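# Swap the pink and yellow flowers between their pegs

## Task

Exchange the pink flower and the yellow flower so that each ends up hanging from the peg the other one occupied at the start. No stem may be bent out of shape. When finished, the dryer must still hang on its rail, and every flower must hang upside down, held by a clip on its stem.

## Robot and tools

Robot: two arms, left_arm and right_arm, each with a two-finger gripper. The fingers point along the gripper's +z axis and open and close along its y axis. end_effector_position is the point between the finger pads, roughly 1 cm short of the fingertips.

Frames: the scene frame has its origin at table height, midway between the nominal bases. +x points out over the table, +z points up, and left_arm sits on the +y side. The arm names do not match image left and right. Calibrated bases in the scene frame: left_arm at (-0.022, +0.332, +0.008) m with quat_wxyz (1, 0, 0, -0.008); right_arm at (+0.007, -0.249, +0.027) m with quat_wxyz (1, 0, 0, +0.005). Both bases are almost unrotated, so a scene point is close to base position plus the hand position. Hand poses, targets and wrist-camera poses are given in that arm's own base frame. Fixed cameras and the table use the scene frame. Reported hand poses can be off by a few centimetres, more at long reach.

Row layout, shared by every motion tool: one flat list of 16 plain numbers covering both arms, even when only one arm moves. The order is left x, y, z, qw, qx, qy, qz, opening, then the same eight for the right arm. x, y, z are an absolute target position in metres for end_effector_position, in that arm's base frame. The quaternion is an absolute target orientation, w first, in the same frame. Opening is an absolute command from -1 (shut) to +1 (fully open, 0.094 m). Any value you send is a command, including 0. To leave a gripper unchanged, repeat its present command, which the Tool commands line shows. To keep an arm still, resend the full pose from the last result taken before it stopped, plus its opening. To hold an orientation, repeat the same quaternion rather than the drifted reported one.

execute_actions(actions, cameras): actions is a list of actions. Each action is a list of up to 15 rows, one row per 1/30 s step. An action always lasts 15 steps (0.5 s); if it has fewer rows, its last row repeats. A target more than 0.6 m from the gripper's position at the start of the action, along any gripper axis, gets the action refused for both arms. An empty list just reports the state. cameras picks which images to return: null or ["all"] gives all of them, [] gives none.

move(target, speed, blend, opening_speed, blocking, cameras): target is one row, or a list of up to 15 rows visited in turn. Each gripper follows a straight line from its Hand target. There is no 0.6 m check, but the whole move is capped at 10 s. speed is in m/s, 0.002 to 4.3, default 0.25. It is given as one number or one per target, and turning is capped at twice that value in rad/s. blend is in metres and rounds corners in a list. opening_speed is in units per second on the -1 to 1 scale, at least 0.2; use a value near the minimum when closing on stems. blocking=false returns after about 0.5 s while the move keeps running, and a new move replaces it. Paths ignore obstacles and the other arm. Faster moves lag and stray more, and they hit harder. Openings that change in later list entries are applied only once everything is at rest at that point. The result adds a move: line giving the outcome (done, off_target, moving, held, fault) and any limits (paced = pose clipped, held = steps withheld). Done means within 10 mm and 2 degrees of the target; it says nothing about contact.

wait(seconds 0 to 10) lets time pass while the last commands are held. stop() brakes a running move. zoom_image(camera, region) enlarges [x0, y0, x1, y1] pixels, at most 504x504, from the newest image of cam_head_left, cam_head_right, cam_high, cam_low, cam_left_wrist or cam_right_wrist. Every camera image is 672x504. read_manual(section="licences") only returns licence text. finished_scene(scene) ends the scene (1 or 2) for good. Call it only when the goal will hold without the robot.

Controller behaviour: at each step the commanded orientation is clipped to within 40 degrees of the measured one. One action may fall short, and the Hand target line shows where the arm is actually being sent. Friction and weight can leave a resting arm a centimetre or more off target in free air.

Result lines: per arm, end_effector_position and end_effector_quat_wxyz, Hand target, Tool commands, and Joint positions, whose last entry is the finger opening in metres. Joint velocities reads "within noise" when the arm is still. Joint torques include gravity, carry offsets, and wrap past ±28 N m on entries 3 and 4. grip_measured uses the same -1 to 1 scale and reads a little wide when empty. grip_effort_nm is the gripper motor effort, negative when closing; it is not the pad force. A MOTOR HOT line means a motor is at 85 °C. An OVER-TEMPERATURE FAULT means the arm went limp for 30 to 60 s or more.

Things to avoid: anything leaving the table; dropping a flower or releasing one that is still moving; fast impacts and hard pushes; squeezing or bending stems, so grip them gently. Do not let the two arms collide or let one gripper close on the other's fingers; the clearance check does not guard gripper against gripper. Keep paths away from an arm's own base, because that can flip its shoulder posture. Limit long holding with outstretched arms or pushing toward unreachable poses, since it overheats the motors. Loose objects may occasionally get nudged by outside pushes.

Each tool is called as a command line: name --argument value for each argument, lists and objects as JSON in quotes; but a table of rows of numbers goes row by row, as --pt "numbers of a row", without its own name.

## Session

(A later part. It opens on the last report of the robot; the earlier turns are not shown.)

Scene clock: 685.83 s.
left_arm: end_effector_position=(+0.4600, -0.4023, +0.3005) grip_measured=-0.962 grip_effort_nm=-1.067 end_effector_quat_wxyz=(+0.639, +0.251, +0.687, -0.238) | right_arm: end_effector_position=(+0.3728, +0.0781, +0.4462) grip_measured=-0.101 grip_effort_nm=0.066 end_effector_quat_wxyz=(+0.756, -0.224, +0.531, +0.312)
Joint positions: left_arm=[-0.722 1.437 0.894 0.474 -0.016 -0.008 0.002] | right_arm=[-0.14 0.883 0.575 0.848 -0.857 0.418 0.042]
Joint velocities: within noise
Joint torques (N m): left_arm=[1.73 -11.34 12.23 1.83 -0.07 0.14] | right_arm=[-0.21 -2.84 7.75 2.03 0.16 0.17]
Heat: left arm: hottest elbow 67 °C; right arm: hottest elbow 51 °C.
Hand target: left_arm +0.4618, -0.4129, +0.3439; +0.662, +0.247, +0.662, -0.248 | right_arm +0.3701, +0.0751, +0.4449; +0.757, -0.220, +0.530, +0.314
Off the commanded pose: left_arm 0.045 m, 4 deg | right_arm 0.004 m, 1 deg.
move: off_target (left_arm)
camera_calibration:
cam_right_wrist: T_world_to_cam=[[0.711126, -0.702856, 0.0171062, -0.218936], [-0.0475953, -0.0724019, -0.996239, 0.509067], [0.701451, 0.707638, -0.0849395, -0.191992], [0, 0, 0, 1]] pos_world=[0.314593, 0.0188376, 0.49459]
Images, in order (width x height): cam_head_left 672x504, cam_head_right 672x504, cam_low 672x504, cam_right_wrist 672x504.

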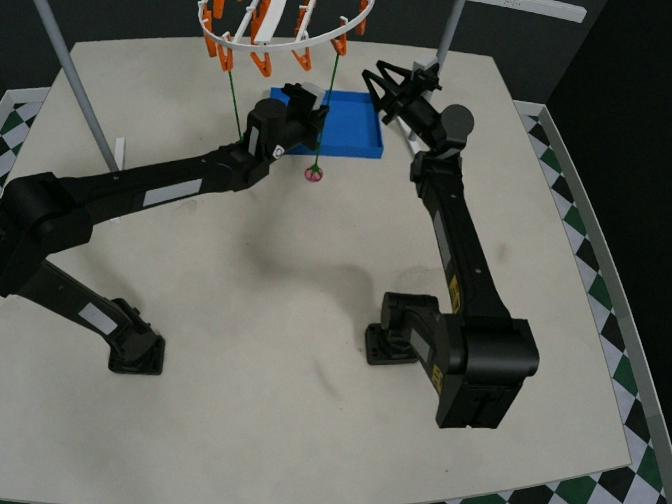

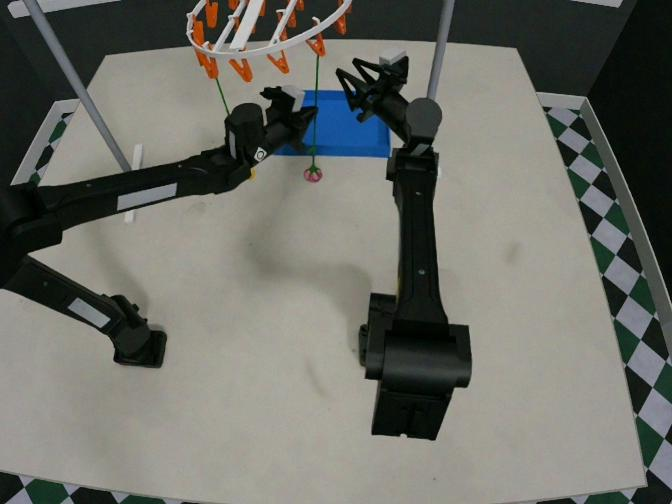

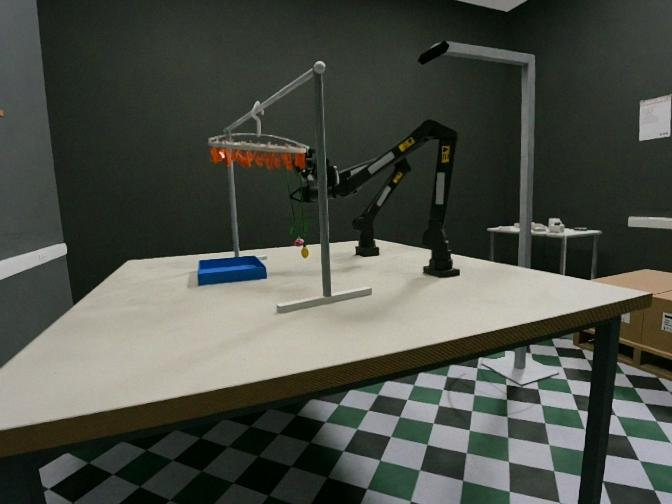

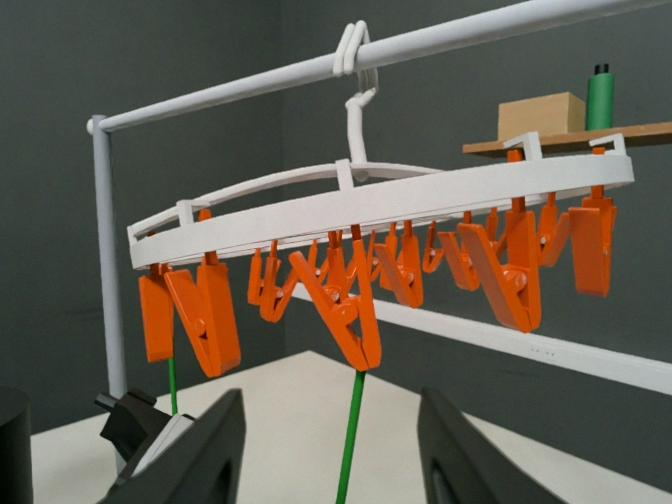

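move --target '[0.464,-0.415,0.326,0.662,0.2476,0.662,-0.2476,-0.97,0.40,0.10,0.49,0.757,-0.22,0.53,0.314,-0.1]' --speed 0.06

zoom_image --camera "cam_right_wrist" --region '[240, 200, 480, 440]'

zoom_image --camera "cam_low" --region '[250, 120, 340, 190]'

Scene clock: 700.30 s.
left_arm: end_effector_position=(+0.4600, -0.4027, +0.3048) grip_measured=-0.962 grip_effort_nm=-1.067 end_effector_quat_wxyz=(+0.645, +0.249, +0.681, -0.241) | right_arm: end_effector_position=(+0.3952, +0.0959, +0.4614) grip_measured=-0.101 grip_effort_nm=0.071 end_effector_quat_wxyz=(+0.744, -0.206, +0.548, +0.322)
Joint positions: left_arm=[-0.723 1.437 0.894 0.491 -0.016 -0.008 0.002] | right_arm=[-0.061 0.907 0.653 0.711 -0.774 0.38 0.042]
Joint velocities: within noise
Joint torques (N m): left_arm=[1.73 -9.17 10.62 3.25 -0.07 0.14] | right_arm=[1.26 -2.37 13.09 1.17 0.3 -0.13]
Heat: left arm: hottest elbow 68 °C; right arm: hottest elbow 49 °C.
Hand target: left_arm +0.4629, -0.4141, +0.3259; +0.662, +0.248, +0.662, -0.248 | right_arm +0.3982, +0.0995, +0.4893; +0.757, -0.220, +0.529, +0.314
Off the commanded pose: left_arm 0.025 m, 3 deg | right_arm 0.029 m, 3 deg.
move: off_target (left_arm, right_arm)
camera_calibration:
cam_left_wrist: T_world_to_cam=[[-0.645864, -0.763423, -0.0066601, -0.00834079], [-0.352949, 0.306311, -0.884082, 0.593815], [0.676969, -0.568646, -0.467285, -0.307583], [0, 0, 0, 1]] pos_world=[0.412423, -0.363166, 0.381196]
cam_right_wrist: T_world_to_cam=[[0.706689, -0.706612, -0.0359177, -0.196022], [-0.100706, -0.0502093, -0.993648, 0.544322], [0.700321, 0.705817, -0.106643, -0.208278], [0, 0, 0, 1]] pos_world=[0.339204, 0.0358248, 0.511613]

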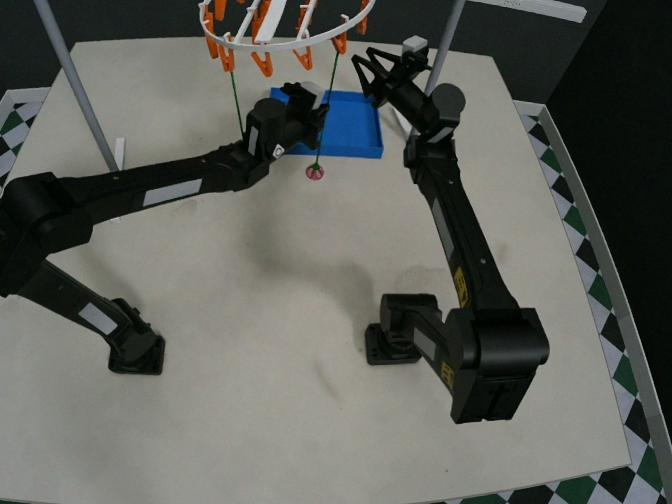

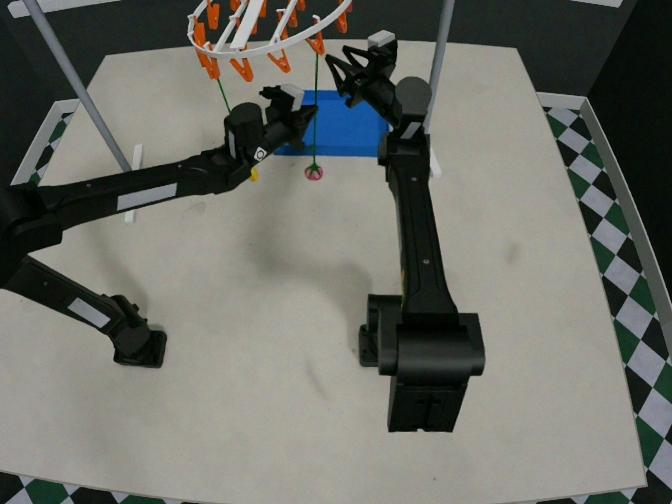

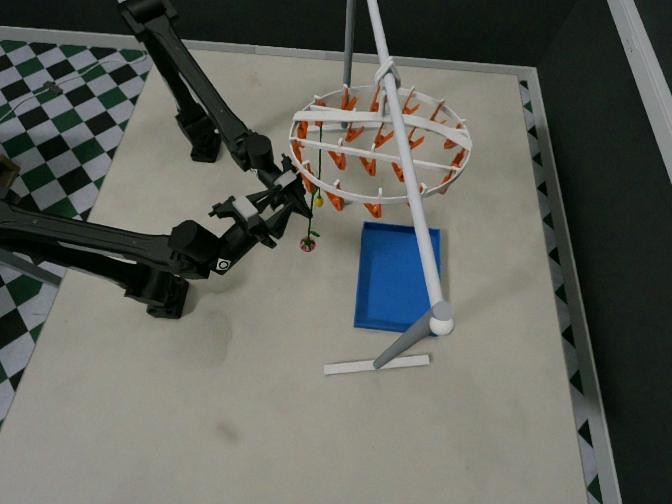

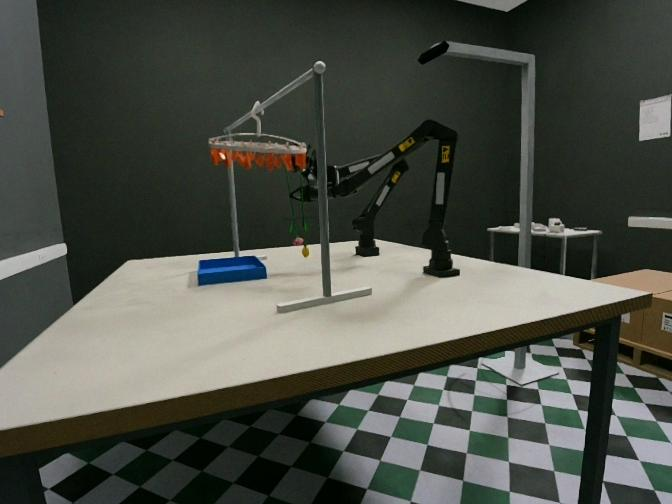

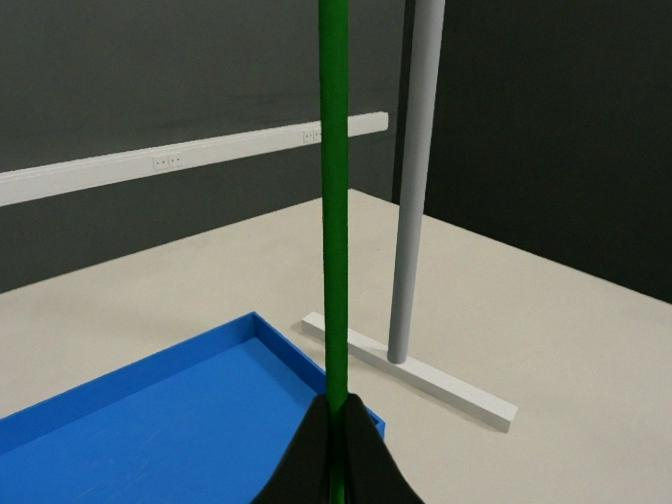

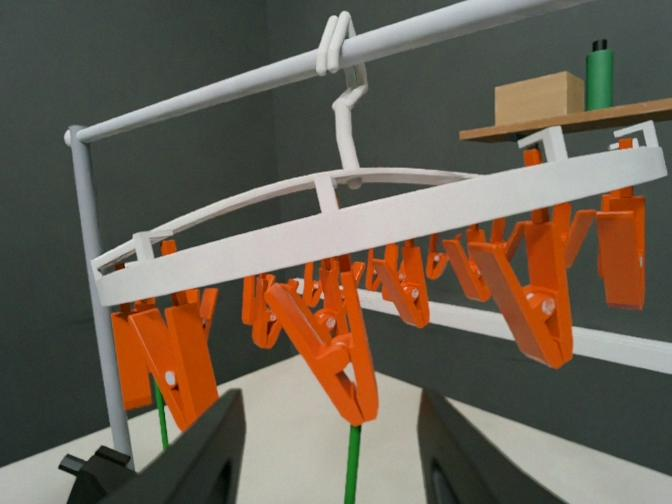

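Scaled by 2.100 from the camera's 672x504 image, which has a finer 960x720 frame.

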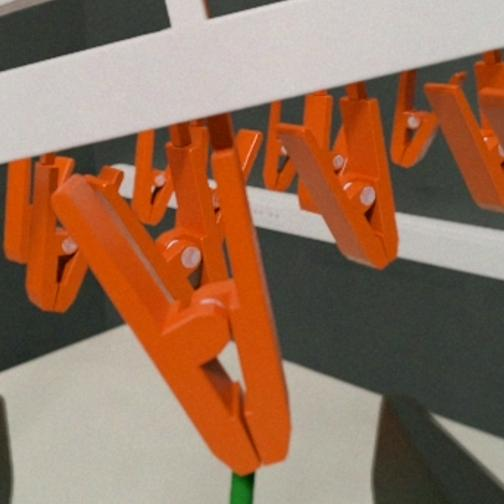

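Scaled by 5.600 from the camera's 672x504 image, which has a finer 960x720 frame.

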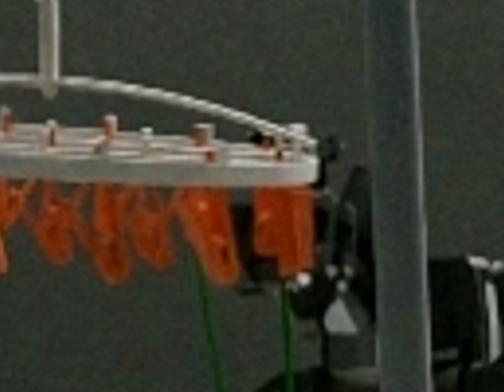

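move --target '[0.464,-0.415,0.295,0.662,0.2476,0.662,-0.2476,-0.97,0.40,0.10,0.49,0.757,-0.22,0.53,0.314,-0.1]' --speed 0.04

zoom_image --camera "cam_right_wrist" --region '[240, 200, 480, 440]'

Scene clock: 703.93 s.
left_arm: end_effector_position=(+0.4664, -0.4082, +0.2955) grip_measured=-0.962 grip_effort_nm=-1.067 end_effector_quat_wxyz=(+0.658, +0.244, +0.669, -0.246) | right_arm: end_effector_position=(+0.3952, +0.0959, +0.4613) grip_measured=-0.101 grip_effort_nm=0.066 end_effector_quat_wxyz=(+0.744, -0.206, +0.548, +0.322)
Joint positions: left_arm=[-0.723 1.486 0.89 0.582 -0.016 -0.008 0.002] | right_arm=[-0.061 0.907 0.653 0.711 -0.774 0.379 0.042]
Joint velocities: within noise
Joint torques (N m): left_arm=[1.73 -9.52 7.88 3.19 -0.05 0.15] | right_arm=[1.32 -2.26 13.09 1.2 0.28 -0.12]
Heat: left arm: hottest elbow 67 °C; right arm: hottest elbow 49 °C.
Hand target: left_arm +0.4639, -0.4149, +0.2951; +0.662, +0.248, +0.662, -0.248 | right_arm +0.3982, +0.0995, +0.4893; +0.757, -0.220, +0.530, +0.314
Off the commanded pose: left_arm 0.007 m, 1 deg | right_arm 0.029 m, 3 deg.
move: off_target (right_arm)
camera_calibration:
cam_left_wrist: T_world_to_cam=[[-0.645337, -0.763875, -0.00596636, -0.00909672], [-0.328017, 0.284152, -0.900923, 0.573789], [0.689888, -0.579442, -0.433938, -0.33959], [0, 0, 0, 1]] pos_world=[0.416621, -0.366765, 0.369525]
cam_right_wrist: T_world_to_cam=[[0.706429, -0.706899, -0.0353778, -0.196203], [-0.100709, -0.0509151, -0.993612, 0.544246], [0.700582, 0.70548, -0.107159, -0.208241], [0, 0, 0, 1]] pos_world=[0.339304, 0.0359245, 0.511514]

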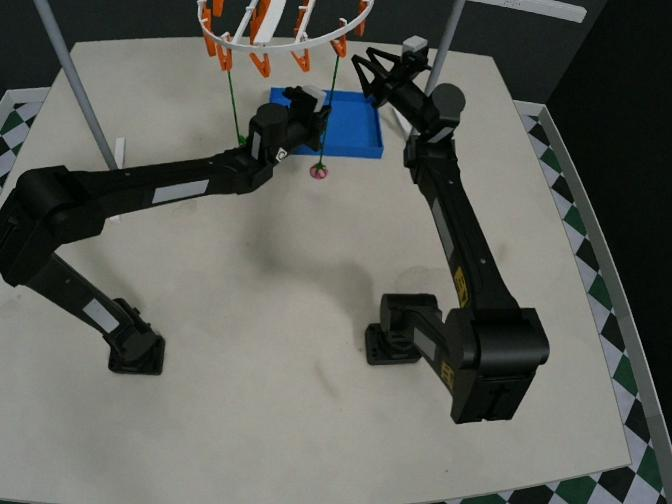

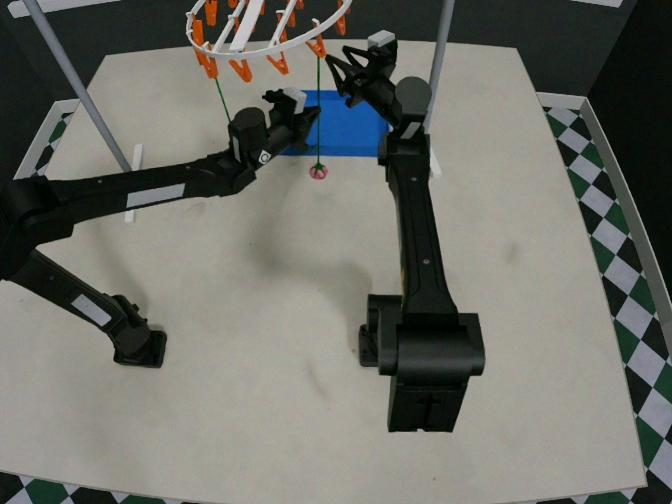

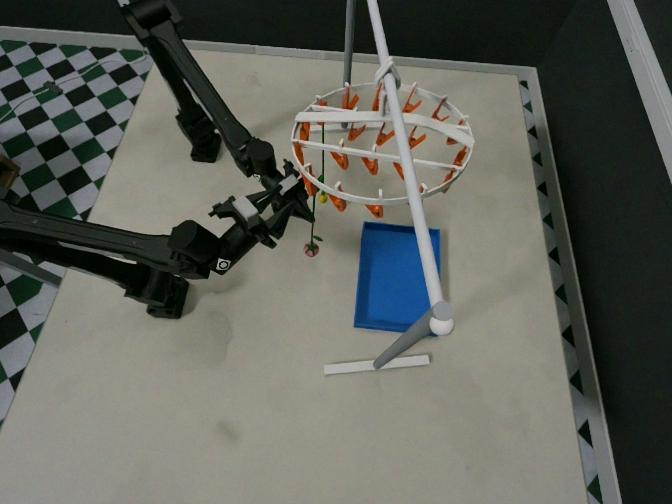

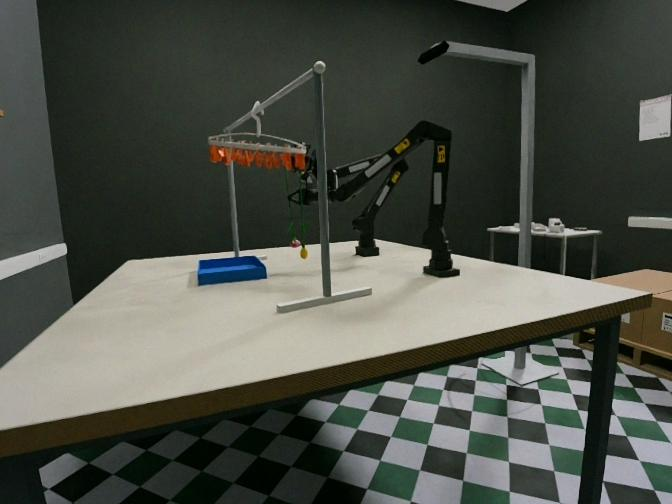

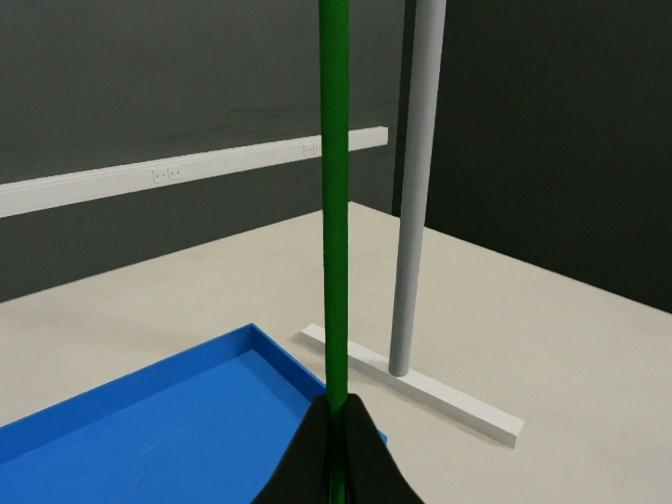

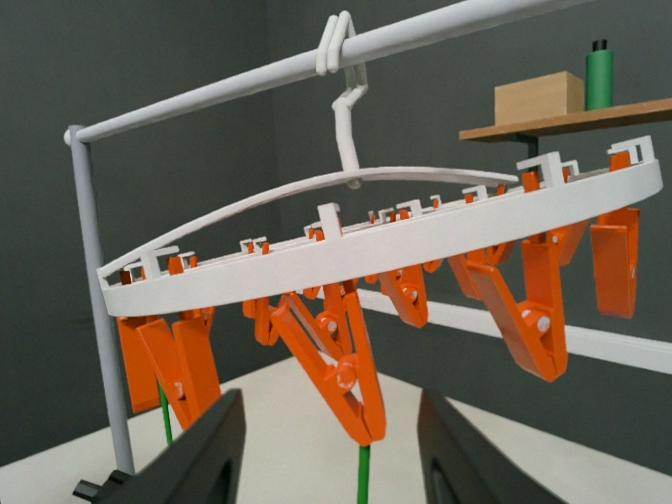

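Scaled by 2.100 from the camera's 672x504 image, which has a finer 960x720 frame.

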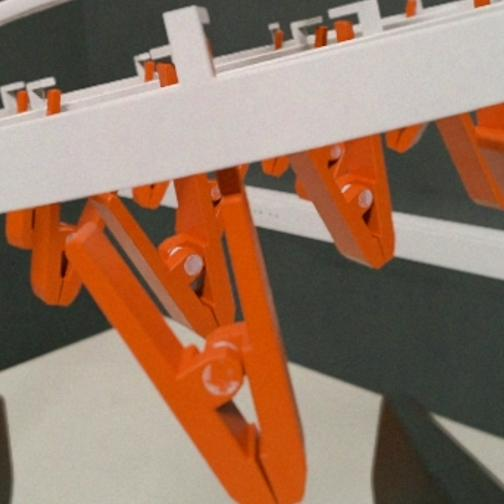

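move --target '[0.464,-0.415,0.320,0.662,0.2476,0.662,-0.2476,-0.97,0.40,0.10,0.49,0.757,-0.22,0.53,0.314,-0.1]' --speed 0.04 --cameras '["cam_right_wrist"]'

move --target '[0.464,-0.415,0.320,0.662,0.2476,0.662,-0.2476,-0.4,0.40,0.10,0.49,0.757,-0.22,0.53,0.314,-0.1]' --opening_speed 0.4

Scene clock: 709.43 s.
left_arm: end_effector_position=(+0.4653, -0.4072, +0.2902) grip_measured=-0.962 grip_effort_nm=-1.062 end_effector_quat_wxyz=(+0.647, +0.248, +0.679, -0.241) | right_arm: end_effector_position=(+0.3952, +0.0959, +0.4613) grip_measured=-0.101 grip_effort_nm=0.066 end_effector_quat_wxyz=(+0.745, -0.206, +0.548, +0.321)
Joint positions: left_arm=[-0.723 1.48 0.89 0.544 -0.016 -0.008 0.002] | right_arm=[-0.061 0.907 0.653 0.711 -0.774 0.378 0.042]
Joint velocities: within noise
Joint torques (N m): left_arm=[1.73 -11.99 10.11 1.81 -0.05 0.14] | right_arm=[1.32 -2.26 13.09 1.24 0.29 -0.13]
Heat: left arm: hottest elbow 66 °C; right arm: hottest elbow 50 °C.
Hand target: left_arm +0.4633, -0.4142, +0.3200; +0.662, +0.247, +0.662, -0.248 | right_arm +0.3982, +0.0995, +0.4893; +0.757, -0.220, +0.529, +0.314
Off the commanded pose: left_arm 0.031 m, 3 deg | right_arm 0.029 m, 3 deg.
move: off_target (left_arm, right_arm)
camera_calibration:
cam_right_wrist: T_world_to_cam=[[0.706367, -0.70698, -0.0350103, -0.196296], [-0.100458, -0.0511657, -0.993625, 0.544167], [0.700681, 0.70538, -0.107164, -0.208199], [0, 0, 0, 1]] pos_world=[0.339204, 0.0359244, 0.511514]
Images, in order (width x height): cam_right_wrist 672x504.

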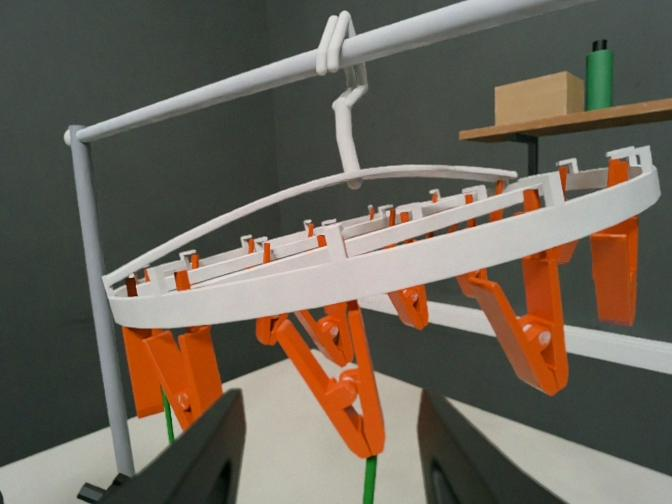

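Scene clock: 711.20 s.
left_arm: end_effector_position=(+0.4651, -0.4071, +0.2910) grip_measured=-0.402 grip_effort_nm=0.061 end_effector_quat_wxyz=(+0.648, +0.248, +0.679, -0.242) | right_arm: end_effector_position=(+0.3952, +0.0959, +0.4613) grip_measured=-0.101 grip_effort_nm=0.066 end_effector_quat_wxyz=(+0.745, -0.206, +0.548, +0.321)
Joint positions: left_arm=[-0.723 1.478 0.89 0.543 -0.016 -0.008 0.028] | right_arm=[-0.061 0.907 0.653 0.711 -0.774 0.378 0.042]
Joint velocities: within noise
Joint torques (N m): left_arm=[1.73 -11.87 10.13 1.81 -0.05 0.15] | right_arm=[1.38 -2.2 13.12 1.18 0.3 -0.11]
Heat: left arm: hottest elbow 66 °C; right arm: hottest elbow 50 °C.
Hand target: left_arm +0.4633, -0.4142, +0.3201; +0.662, +0.247, +0.662, -0.248 | right_arm +0.3982, +0.0995, +0.4893; +0.757, -0.220, +0.529, +0.314
Off the commanded pose: left_arm 0.030 m, 3 deg | right_arm 0.029 m, 3 deg.
move: off_target (left_arm, right_arm)
camera_calibration:
cam_left_wrist: T_world_to_cam=[[-0.645539, -0.7637, -0.00656168, -0.00879227], [-0.348194, 0.301946, -0.887462, 0.581752], [0.679736, -0.570606, -0.460833, -0.323855], [0, 0, 0, 1]] pos_world=[0.417023, -0.367166, 0.366982]
cam_right_wrist: T_world_to_cam=[[0.706367, -0.70698, -0.0350103, -0.196296], [-0.100458, -0.0511657, -0.993625, 0.544167], [0.700681, 0.70538, -0.107164, -0.208199], [0, 0, 0, 1]] pos_world=[0.339204, 0.0359244, 0.511514]

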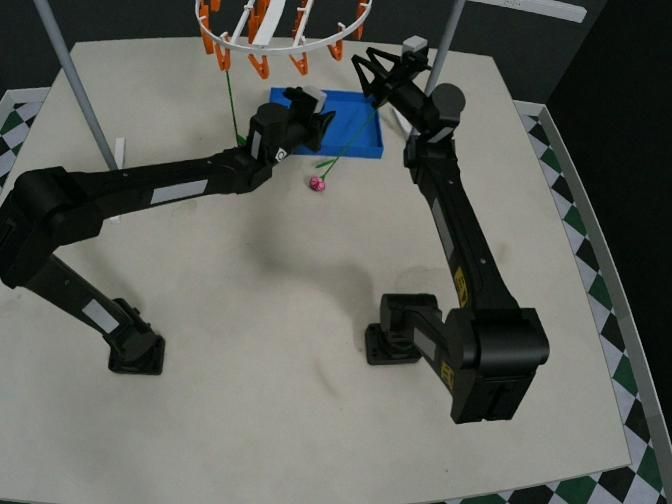

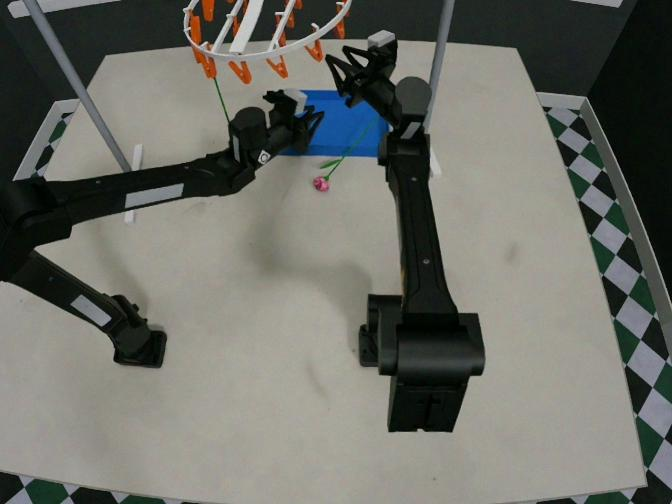

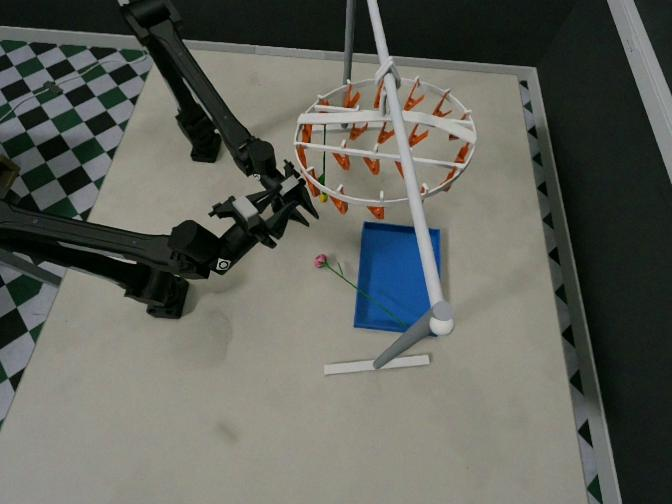

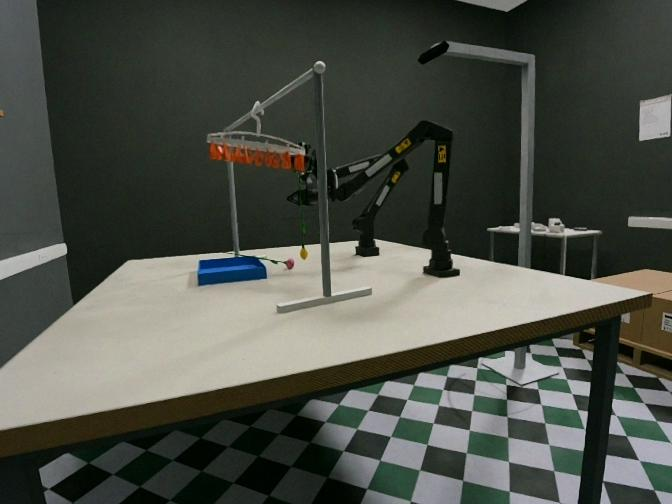

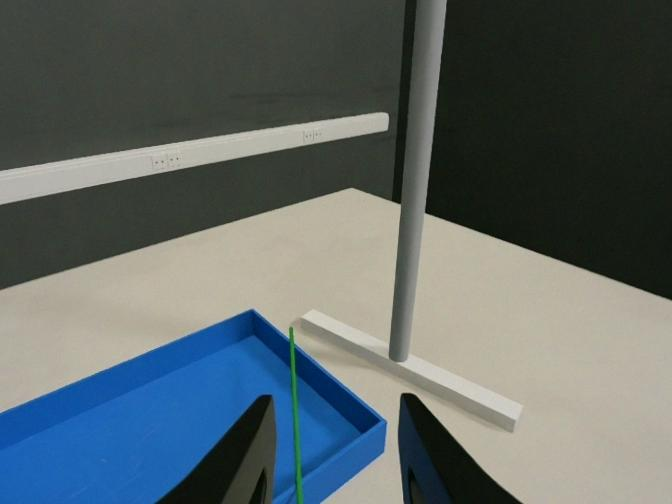

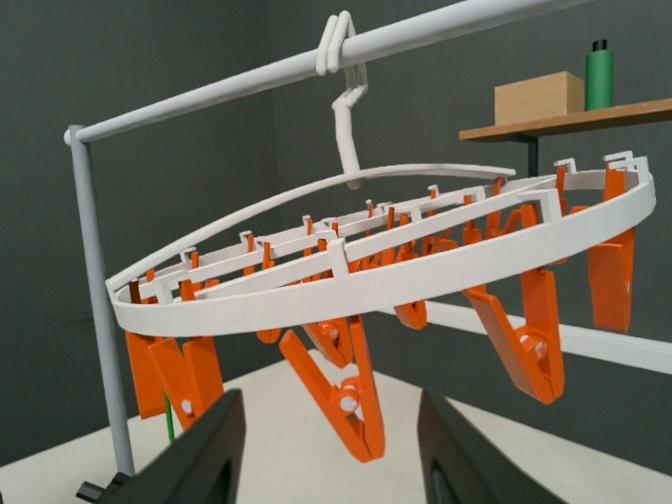

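move --pt "0.39 -0.335 0.31 0.662 0.2476 0.662 -0.2476 -0.4 0.33 0.04 0.47 0.757 -0.22 0.53 0.314 -0.1" --pt "0.30 -0.15 0.30 0.662 0.2476 0.662 -0.2476 -0.4 0.33 -0.02 0.40 0.757 -0.22 0.53 0.314 -0.1"

zoom_image --camera "cam_high" --region '[300, 220, 460, 350]'

zoom_image --camera "cam_head_right" --region '[270, 60, 430, 210]'

zoom_image --camera "cam_low" --region '[180, 230, 320, 300]'

Scene clock: 729.43 s.
left_arm: end_effector_position=(+0.2996, -0.1534, +0.2950) grip_measured=-0.402 grip_effort_nm=0.051 end_effector_quat_wxyz=(+0.658, +0.247, +0.665, -0.253) | right_arm: end_effector_position=(+0.3294, -0.0160, +0.4029) grip_measured=-0.101 grip_effort_nm=0.066 end_effector_quat_wxyz=(+0.758, -0.224, +0.529, +0.309)
Joint positions: left_arm=[-0.224 0.526 0.308 0.211 0.5 -0.008 0.028] | right_arm=[-0.543 1.048 0.467 1.569 -1.152 0.932 0.042]
Joint velocities: within noise
Joint torques (N m): left_arm=[3.43 -0.5 9.35 1.61 0.15 0.15] | right_arm=[-0.09 -1.9 6.79 1.18 0.43 0.21]
Heat: left arm: hottest elbow 64 °C; right arm: hottest elbow 51 °C.
Hand target: left_arm +0.3000, -0.1500, +0.3000; +0.662, +0.248, +0.662, -0.248 | right_arm +0.3301, -0.0197, +0.4000; +0.756, -0.218, +0.533, +0.311
Off the commanded pose: left_arm 0.006 m, 1 deg | right_arm 0.005 m, 1 deg.
joint sent to its limit (right arm) — joint 4 (wrist pitch), upper limit. The joint targets still meet the commanded pose.
move: done
camera_calibration:
cam_left_wrist: T_world_to_cam=[[-0.658612, -0.752479, -0.00234613, 0.0824995], [-0.319378, 0.282358, -0.904583, 0.444567], [0.681343, -0.59502, -0.42629, -0.0791241], [0, 0, 0, 1]] pos_world=[0.250231, -0.110529, 0.368612]
cam_right_wrist: T_world_to_cam=[[0.706563, -0.70727, 0.0231906, -0.254603], [-0.0417788, -0.0744063, -0.996352, 0.455188], [0.706415, 0.703017, -0.0821216, -0.101468], [0, 0, 0, 1]] pos_world=[0.270589, -0.0748699, 0.451099]

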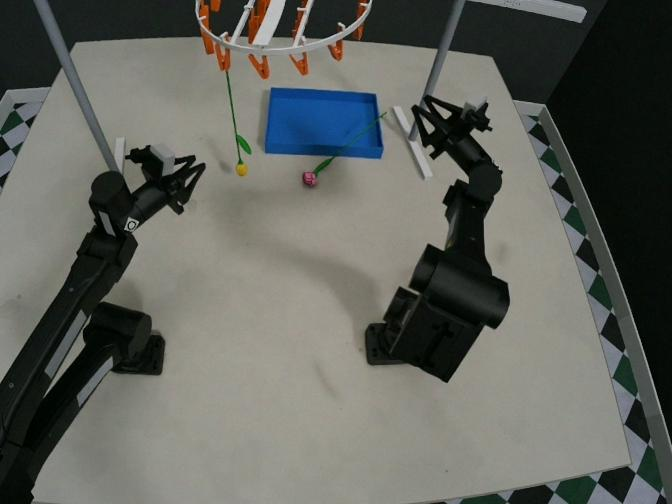

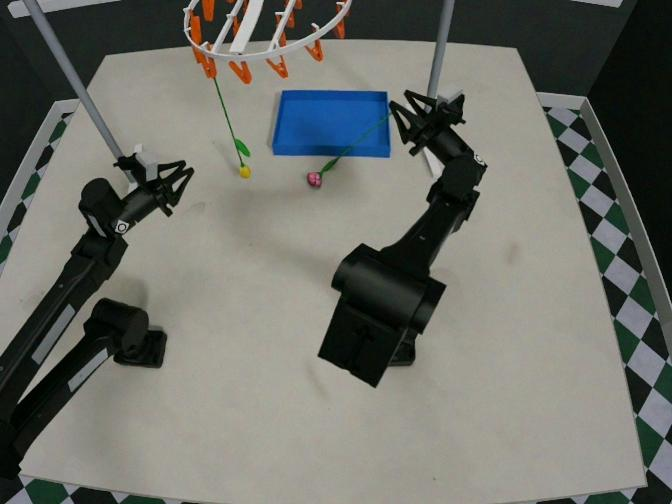

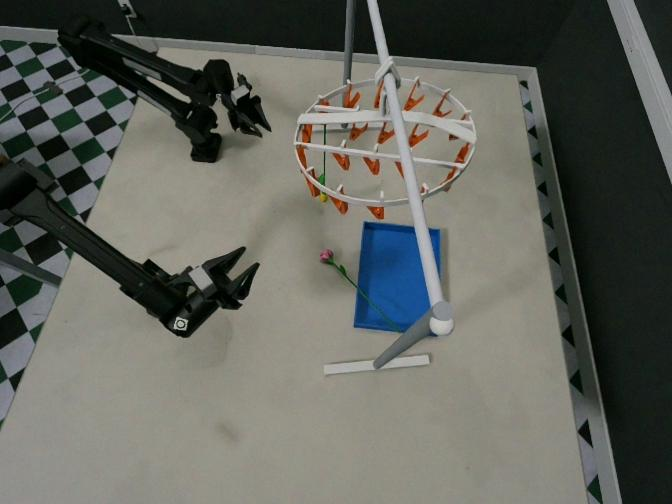

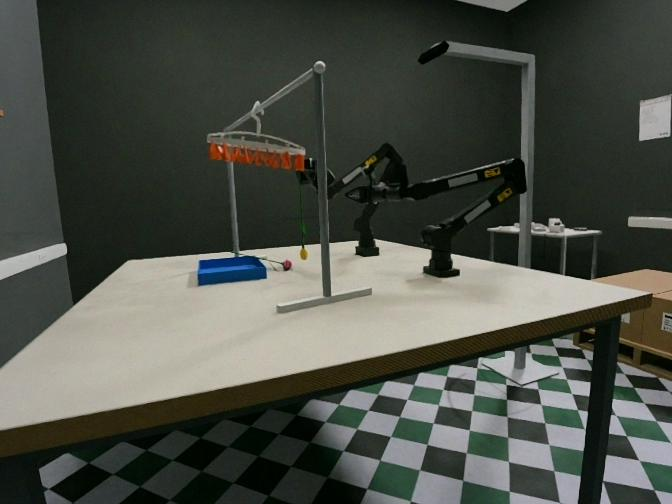

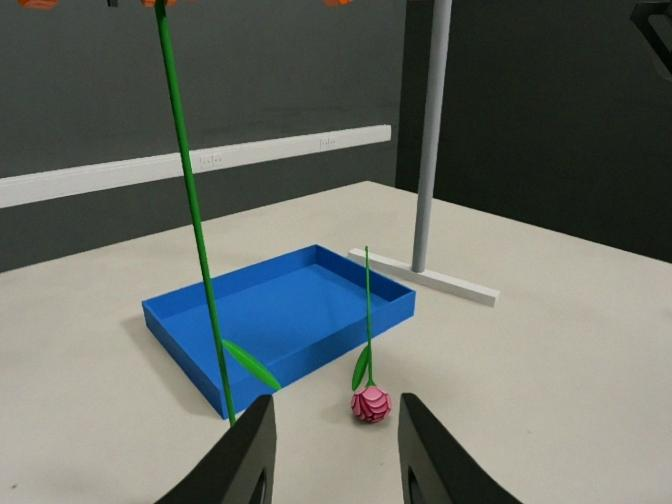

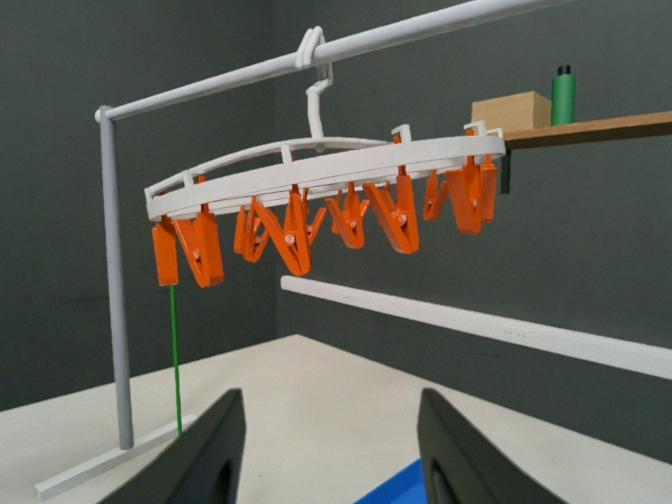

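Scaled by 3.150 from the camera's 672x504 image, which has a finer 960x720 frame.

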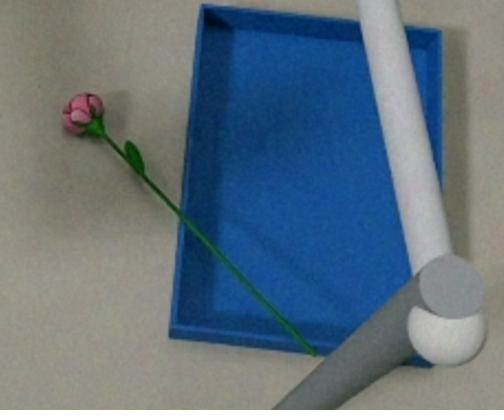

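Scaled by 3.150 from the camera's 672x504 image, which has a finer 960x720 frame.

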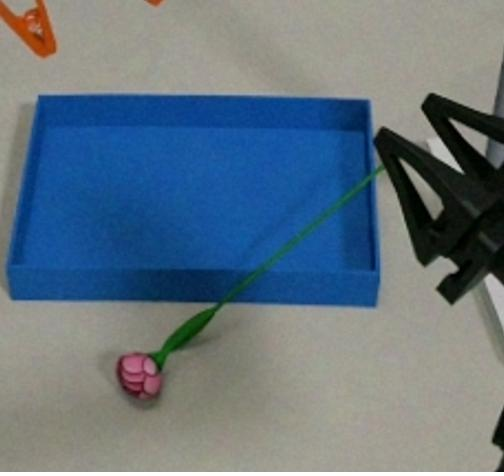

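Scaled by 3.600 from the camera's 672x504 image, which has a finer 960x720 frame.

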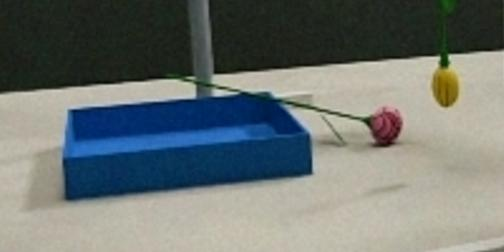

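move --pt "0.30 -0.10 0.30 0.662 0.2476 0.662 -0.2476 -0.4 0.40 -0.04 0.28 0 0.278 0.961 0 -0.1" --pt "0.30 -0.10 0.30 0.662 0.2476 0.662 -0.2476 -0.4 0.598 0.038 0.13 0 0.278 0.961 0 -0.1"

zoom_image --camera "cam_right_wrist" --region '[140, 100, 540, 504]'

Scene clock: 741.80 s.
left_arm: end_effector_position=(+0.3001, -0.1033, +0.2977) grip_measured=-0.402 grip_effort_nm=0.051 end_effector_quat_wxyz=(+0.659, +0.248, +0.663, -0.254) | right_arm: end_effector_position=(+0.5808, +0.0339, +0.1165) grip_measured=-0.101 grip_effort_nm=0.071 end_effector_quat_wxyz=(-0.019, +0.273, +0.962, -0.005)
Joint positions: left_arm=[0.065 0.504 0.308 0.194 0.79 -0.008 0.028] | right_arm=[0.058 1.94 1.683 -1.353 -0.003 0.611 0.042]
Joint velocities: within noise
Joint torques (N m): left_arm=[3.43 -0.09 9.02 1.61 0.14 0.15] | right_arm=[0.91 -20.48 11.38 0.12 0.13 0.2]
Heat: left arm: hottest elbow 64 °C; right arm: hottest elbow 51 °C.
Hand target: left_arm +0.3000, -0.1001, +0.2999; +0.662, +0.248, +0.662, -0.248 | right_arm +0.5971, +0.0379, +0.1301; +0.000, +0.278, +0.961, +0.000
Off the commanded pose: left_arm 0.004 m, 1 deg | right_arm 0.022 m, 2 deg.
move: off_target (right_arm)
camera_calibration:
cam_left_wrist: T_world_to_cam=[[-0.659197, -0.751961, -0.0038156, 0.121277], [-0.315439, 0.281125, -0.906348, 0.432216], [0.682611, -0.596258, -0.422515, -0.0501723], [0, 0, 0, 1]] pos_world=[0.250531, -0.0602269, 0.371002]
cam_right_wrist: T_world_to_cam=[[-0.517629, -0.855493, 0.0138853, 0.326941], [-0.762746, 0.468743, 0.445531, 0.416364], [-0.387657, 0.220029, -0.895159, 0.408815], [0, 0, 0, 1]] pos_world=[0.645294, -0.00542314, 0.175912]

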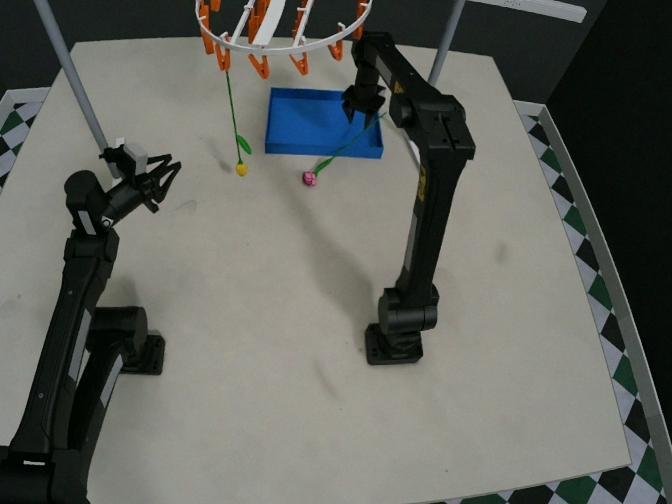

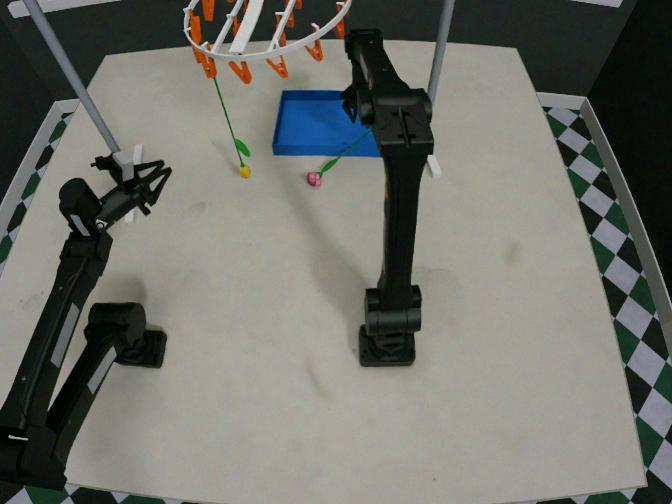

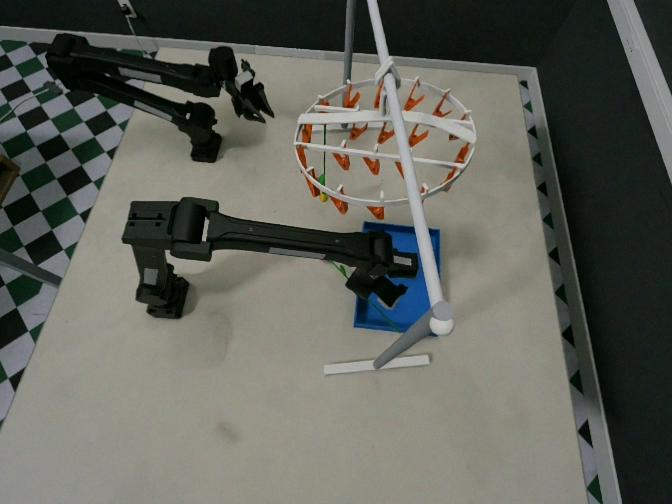

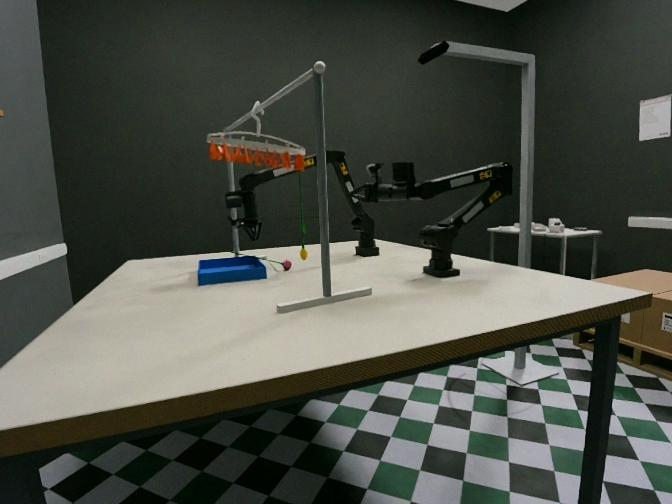

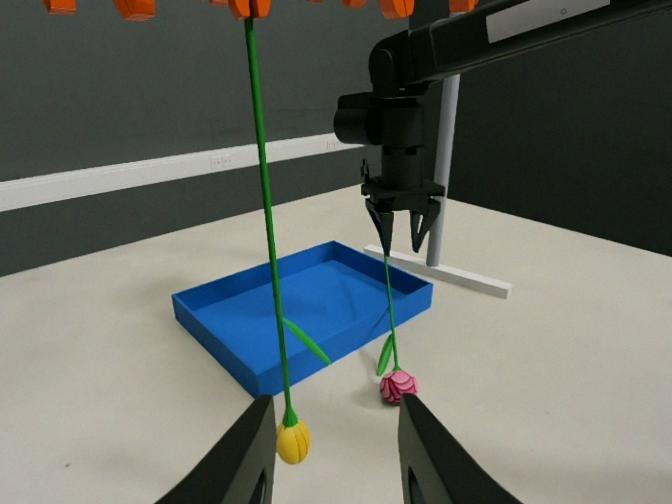

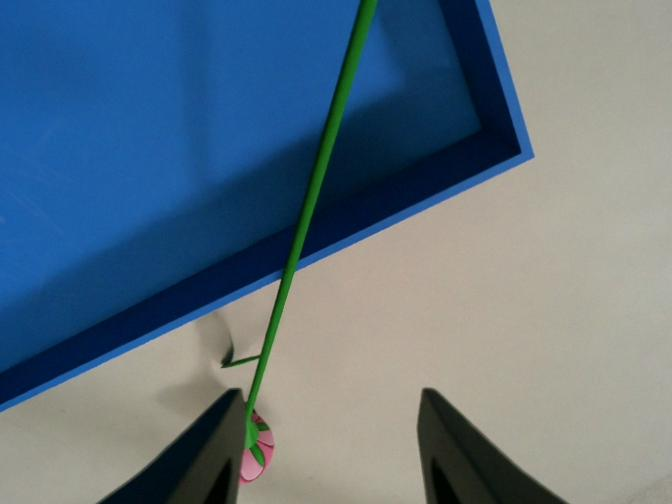

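Scaled by 1.248 from the camera's 672x504 image, which has a finer 960x720 frame.

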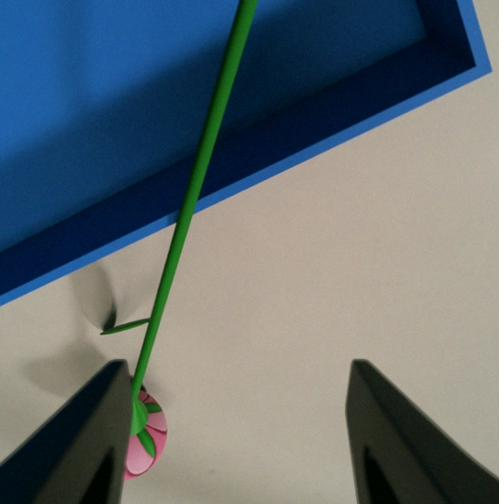

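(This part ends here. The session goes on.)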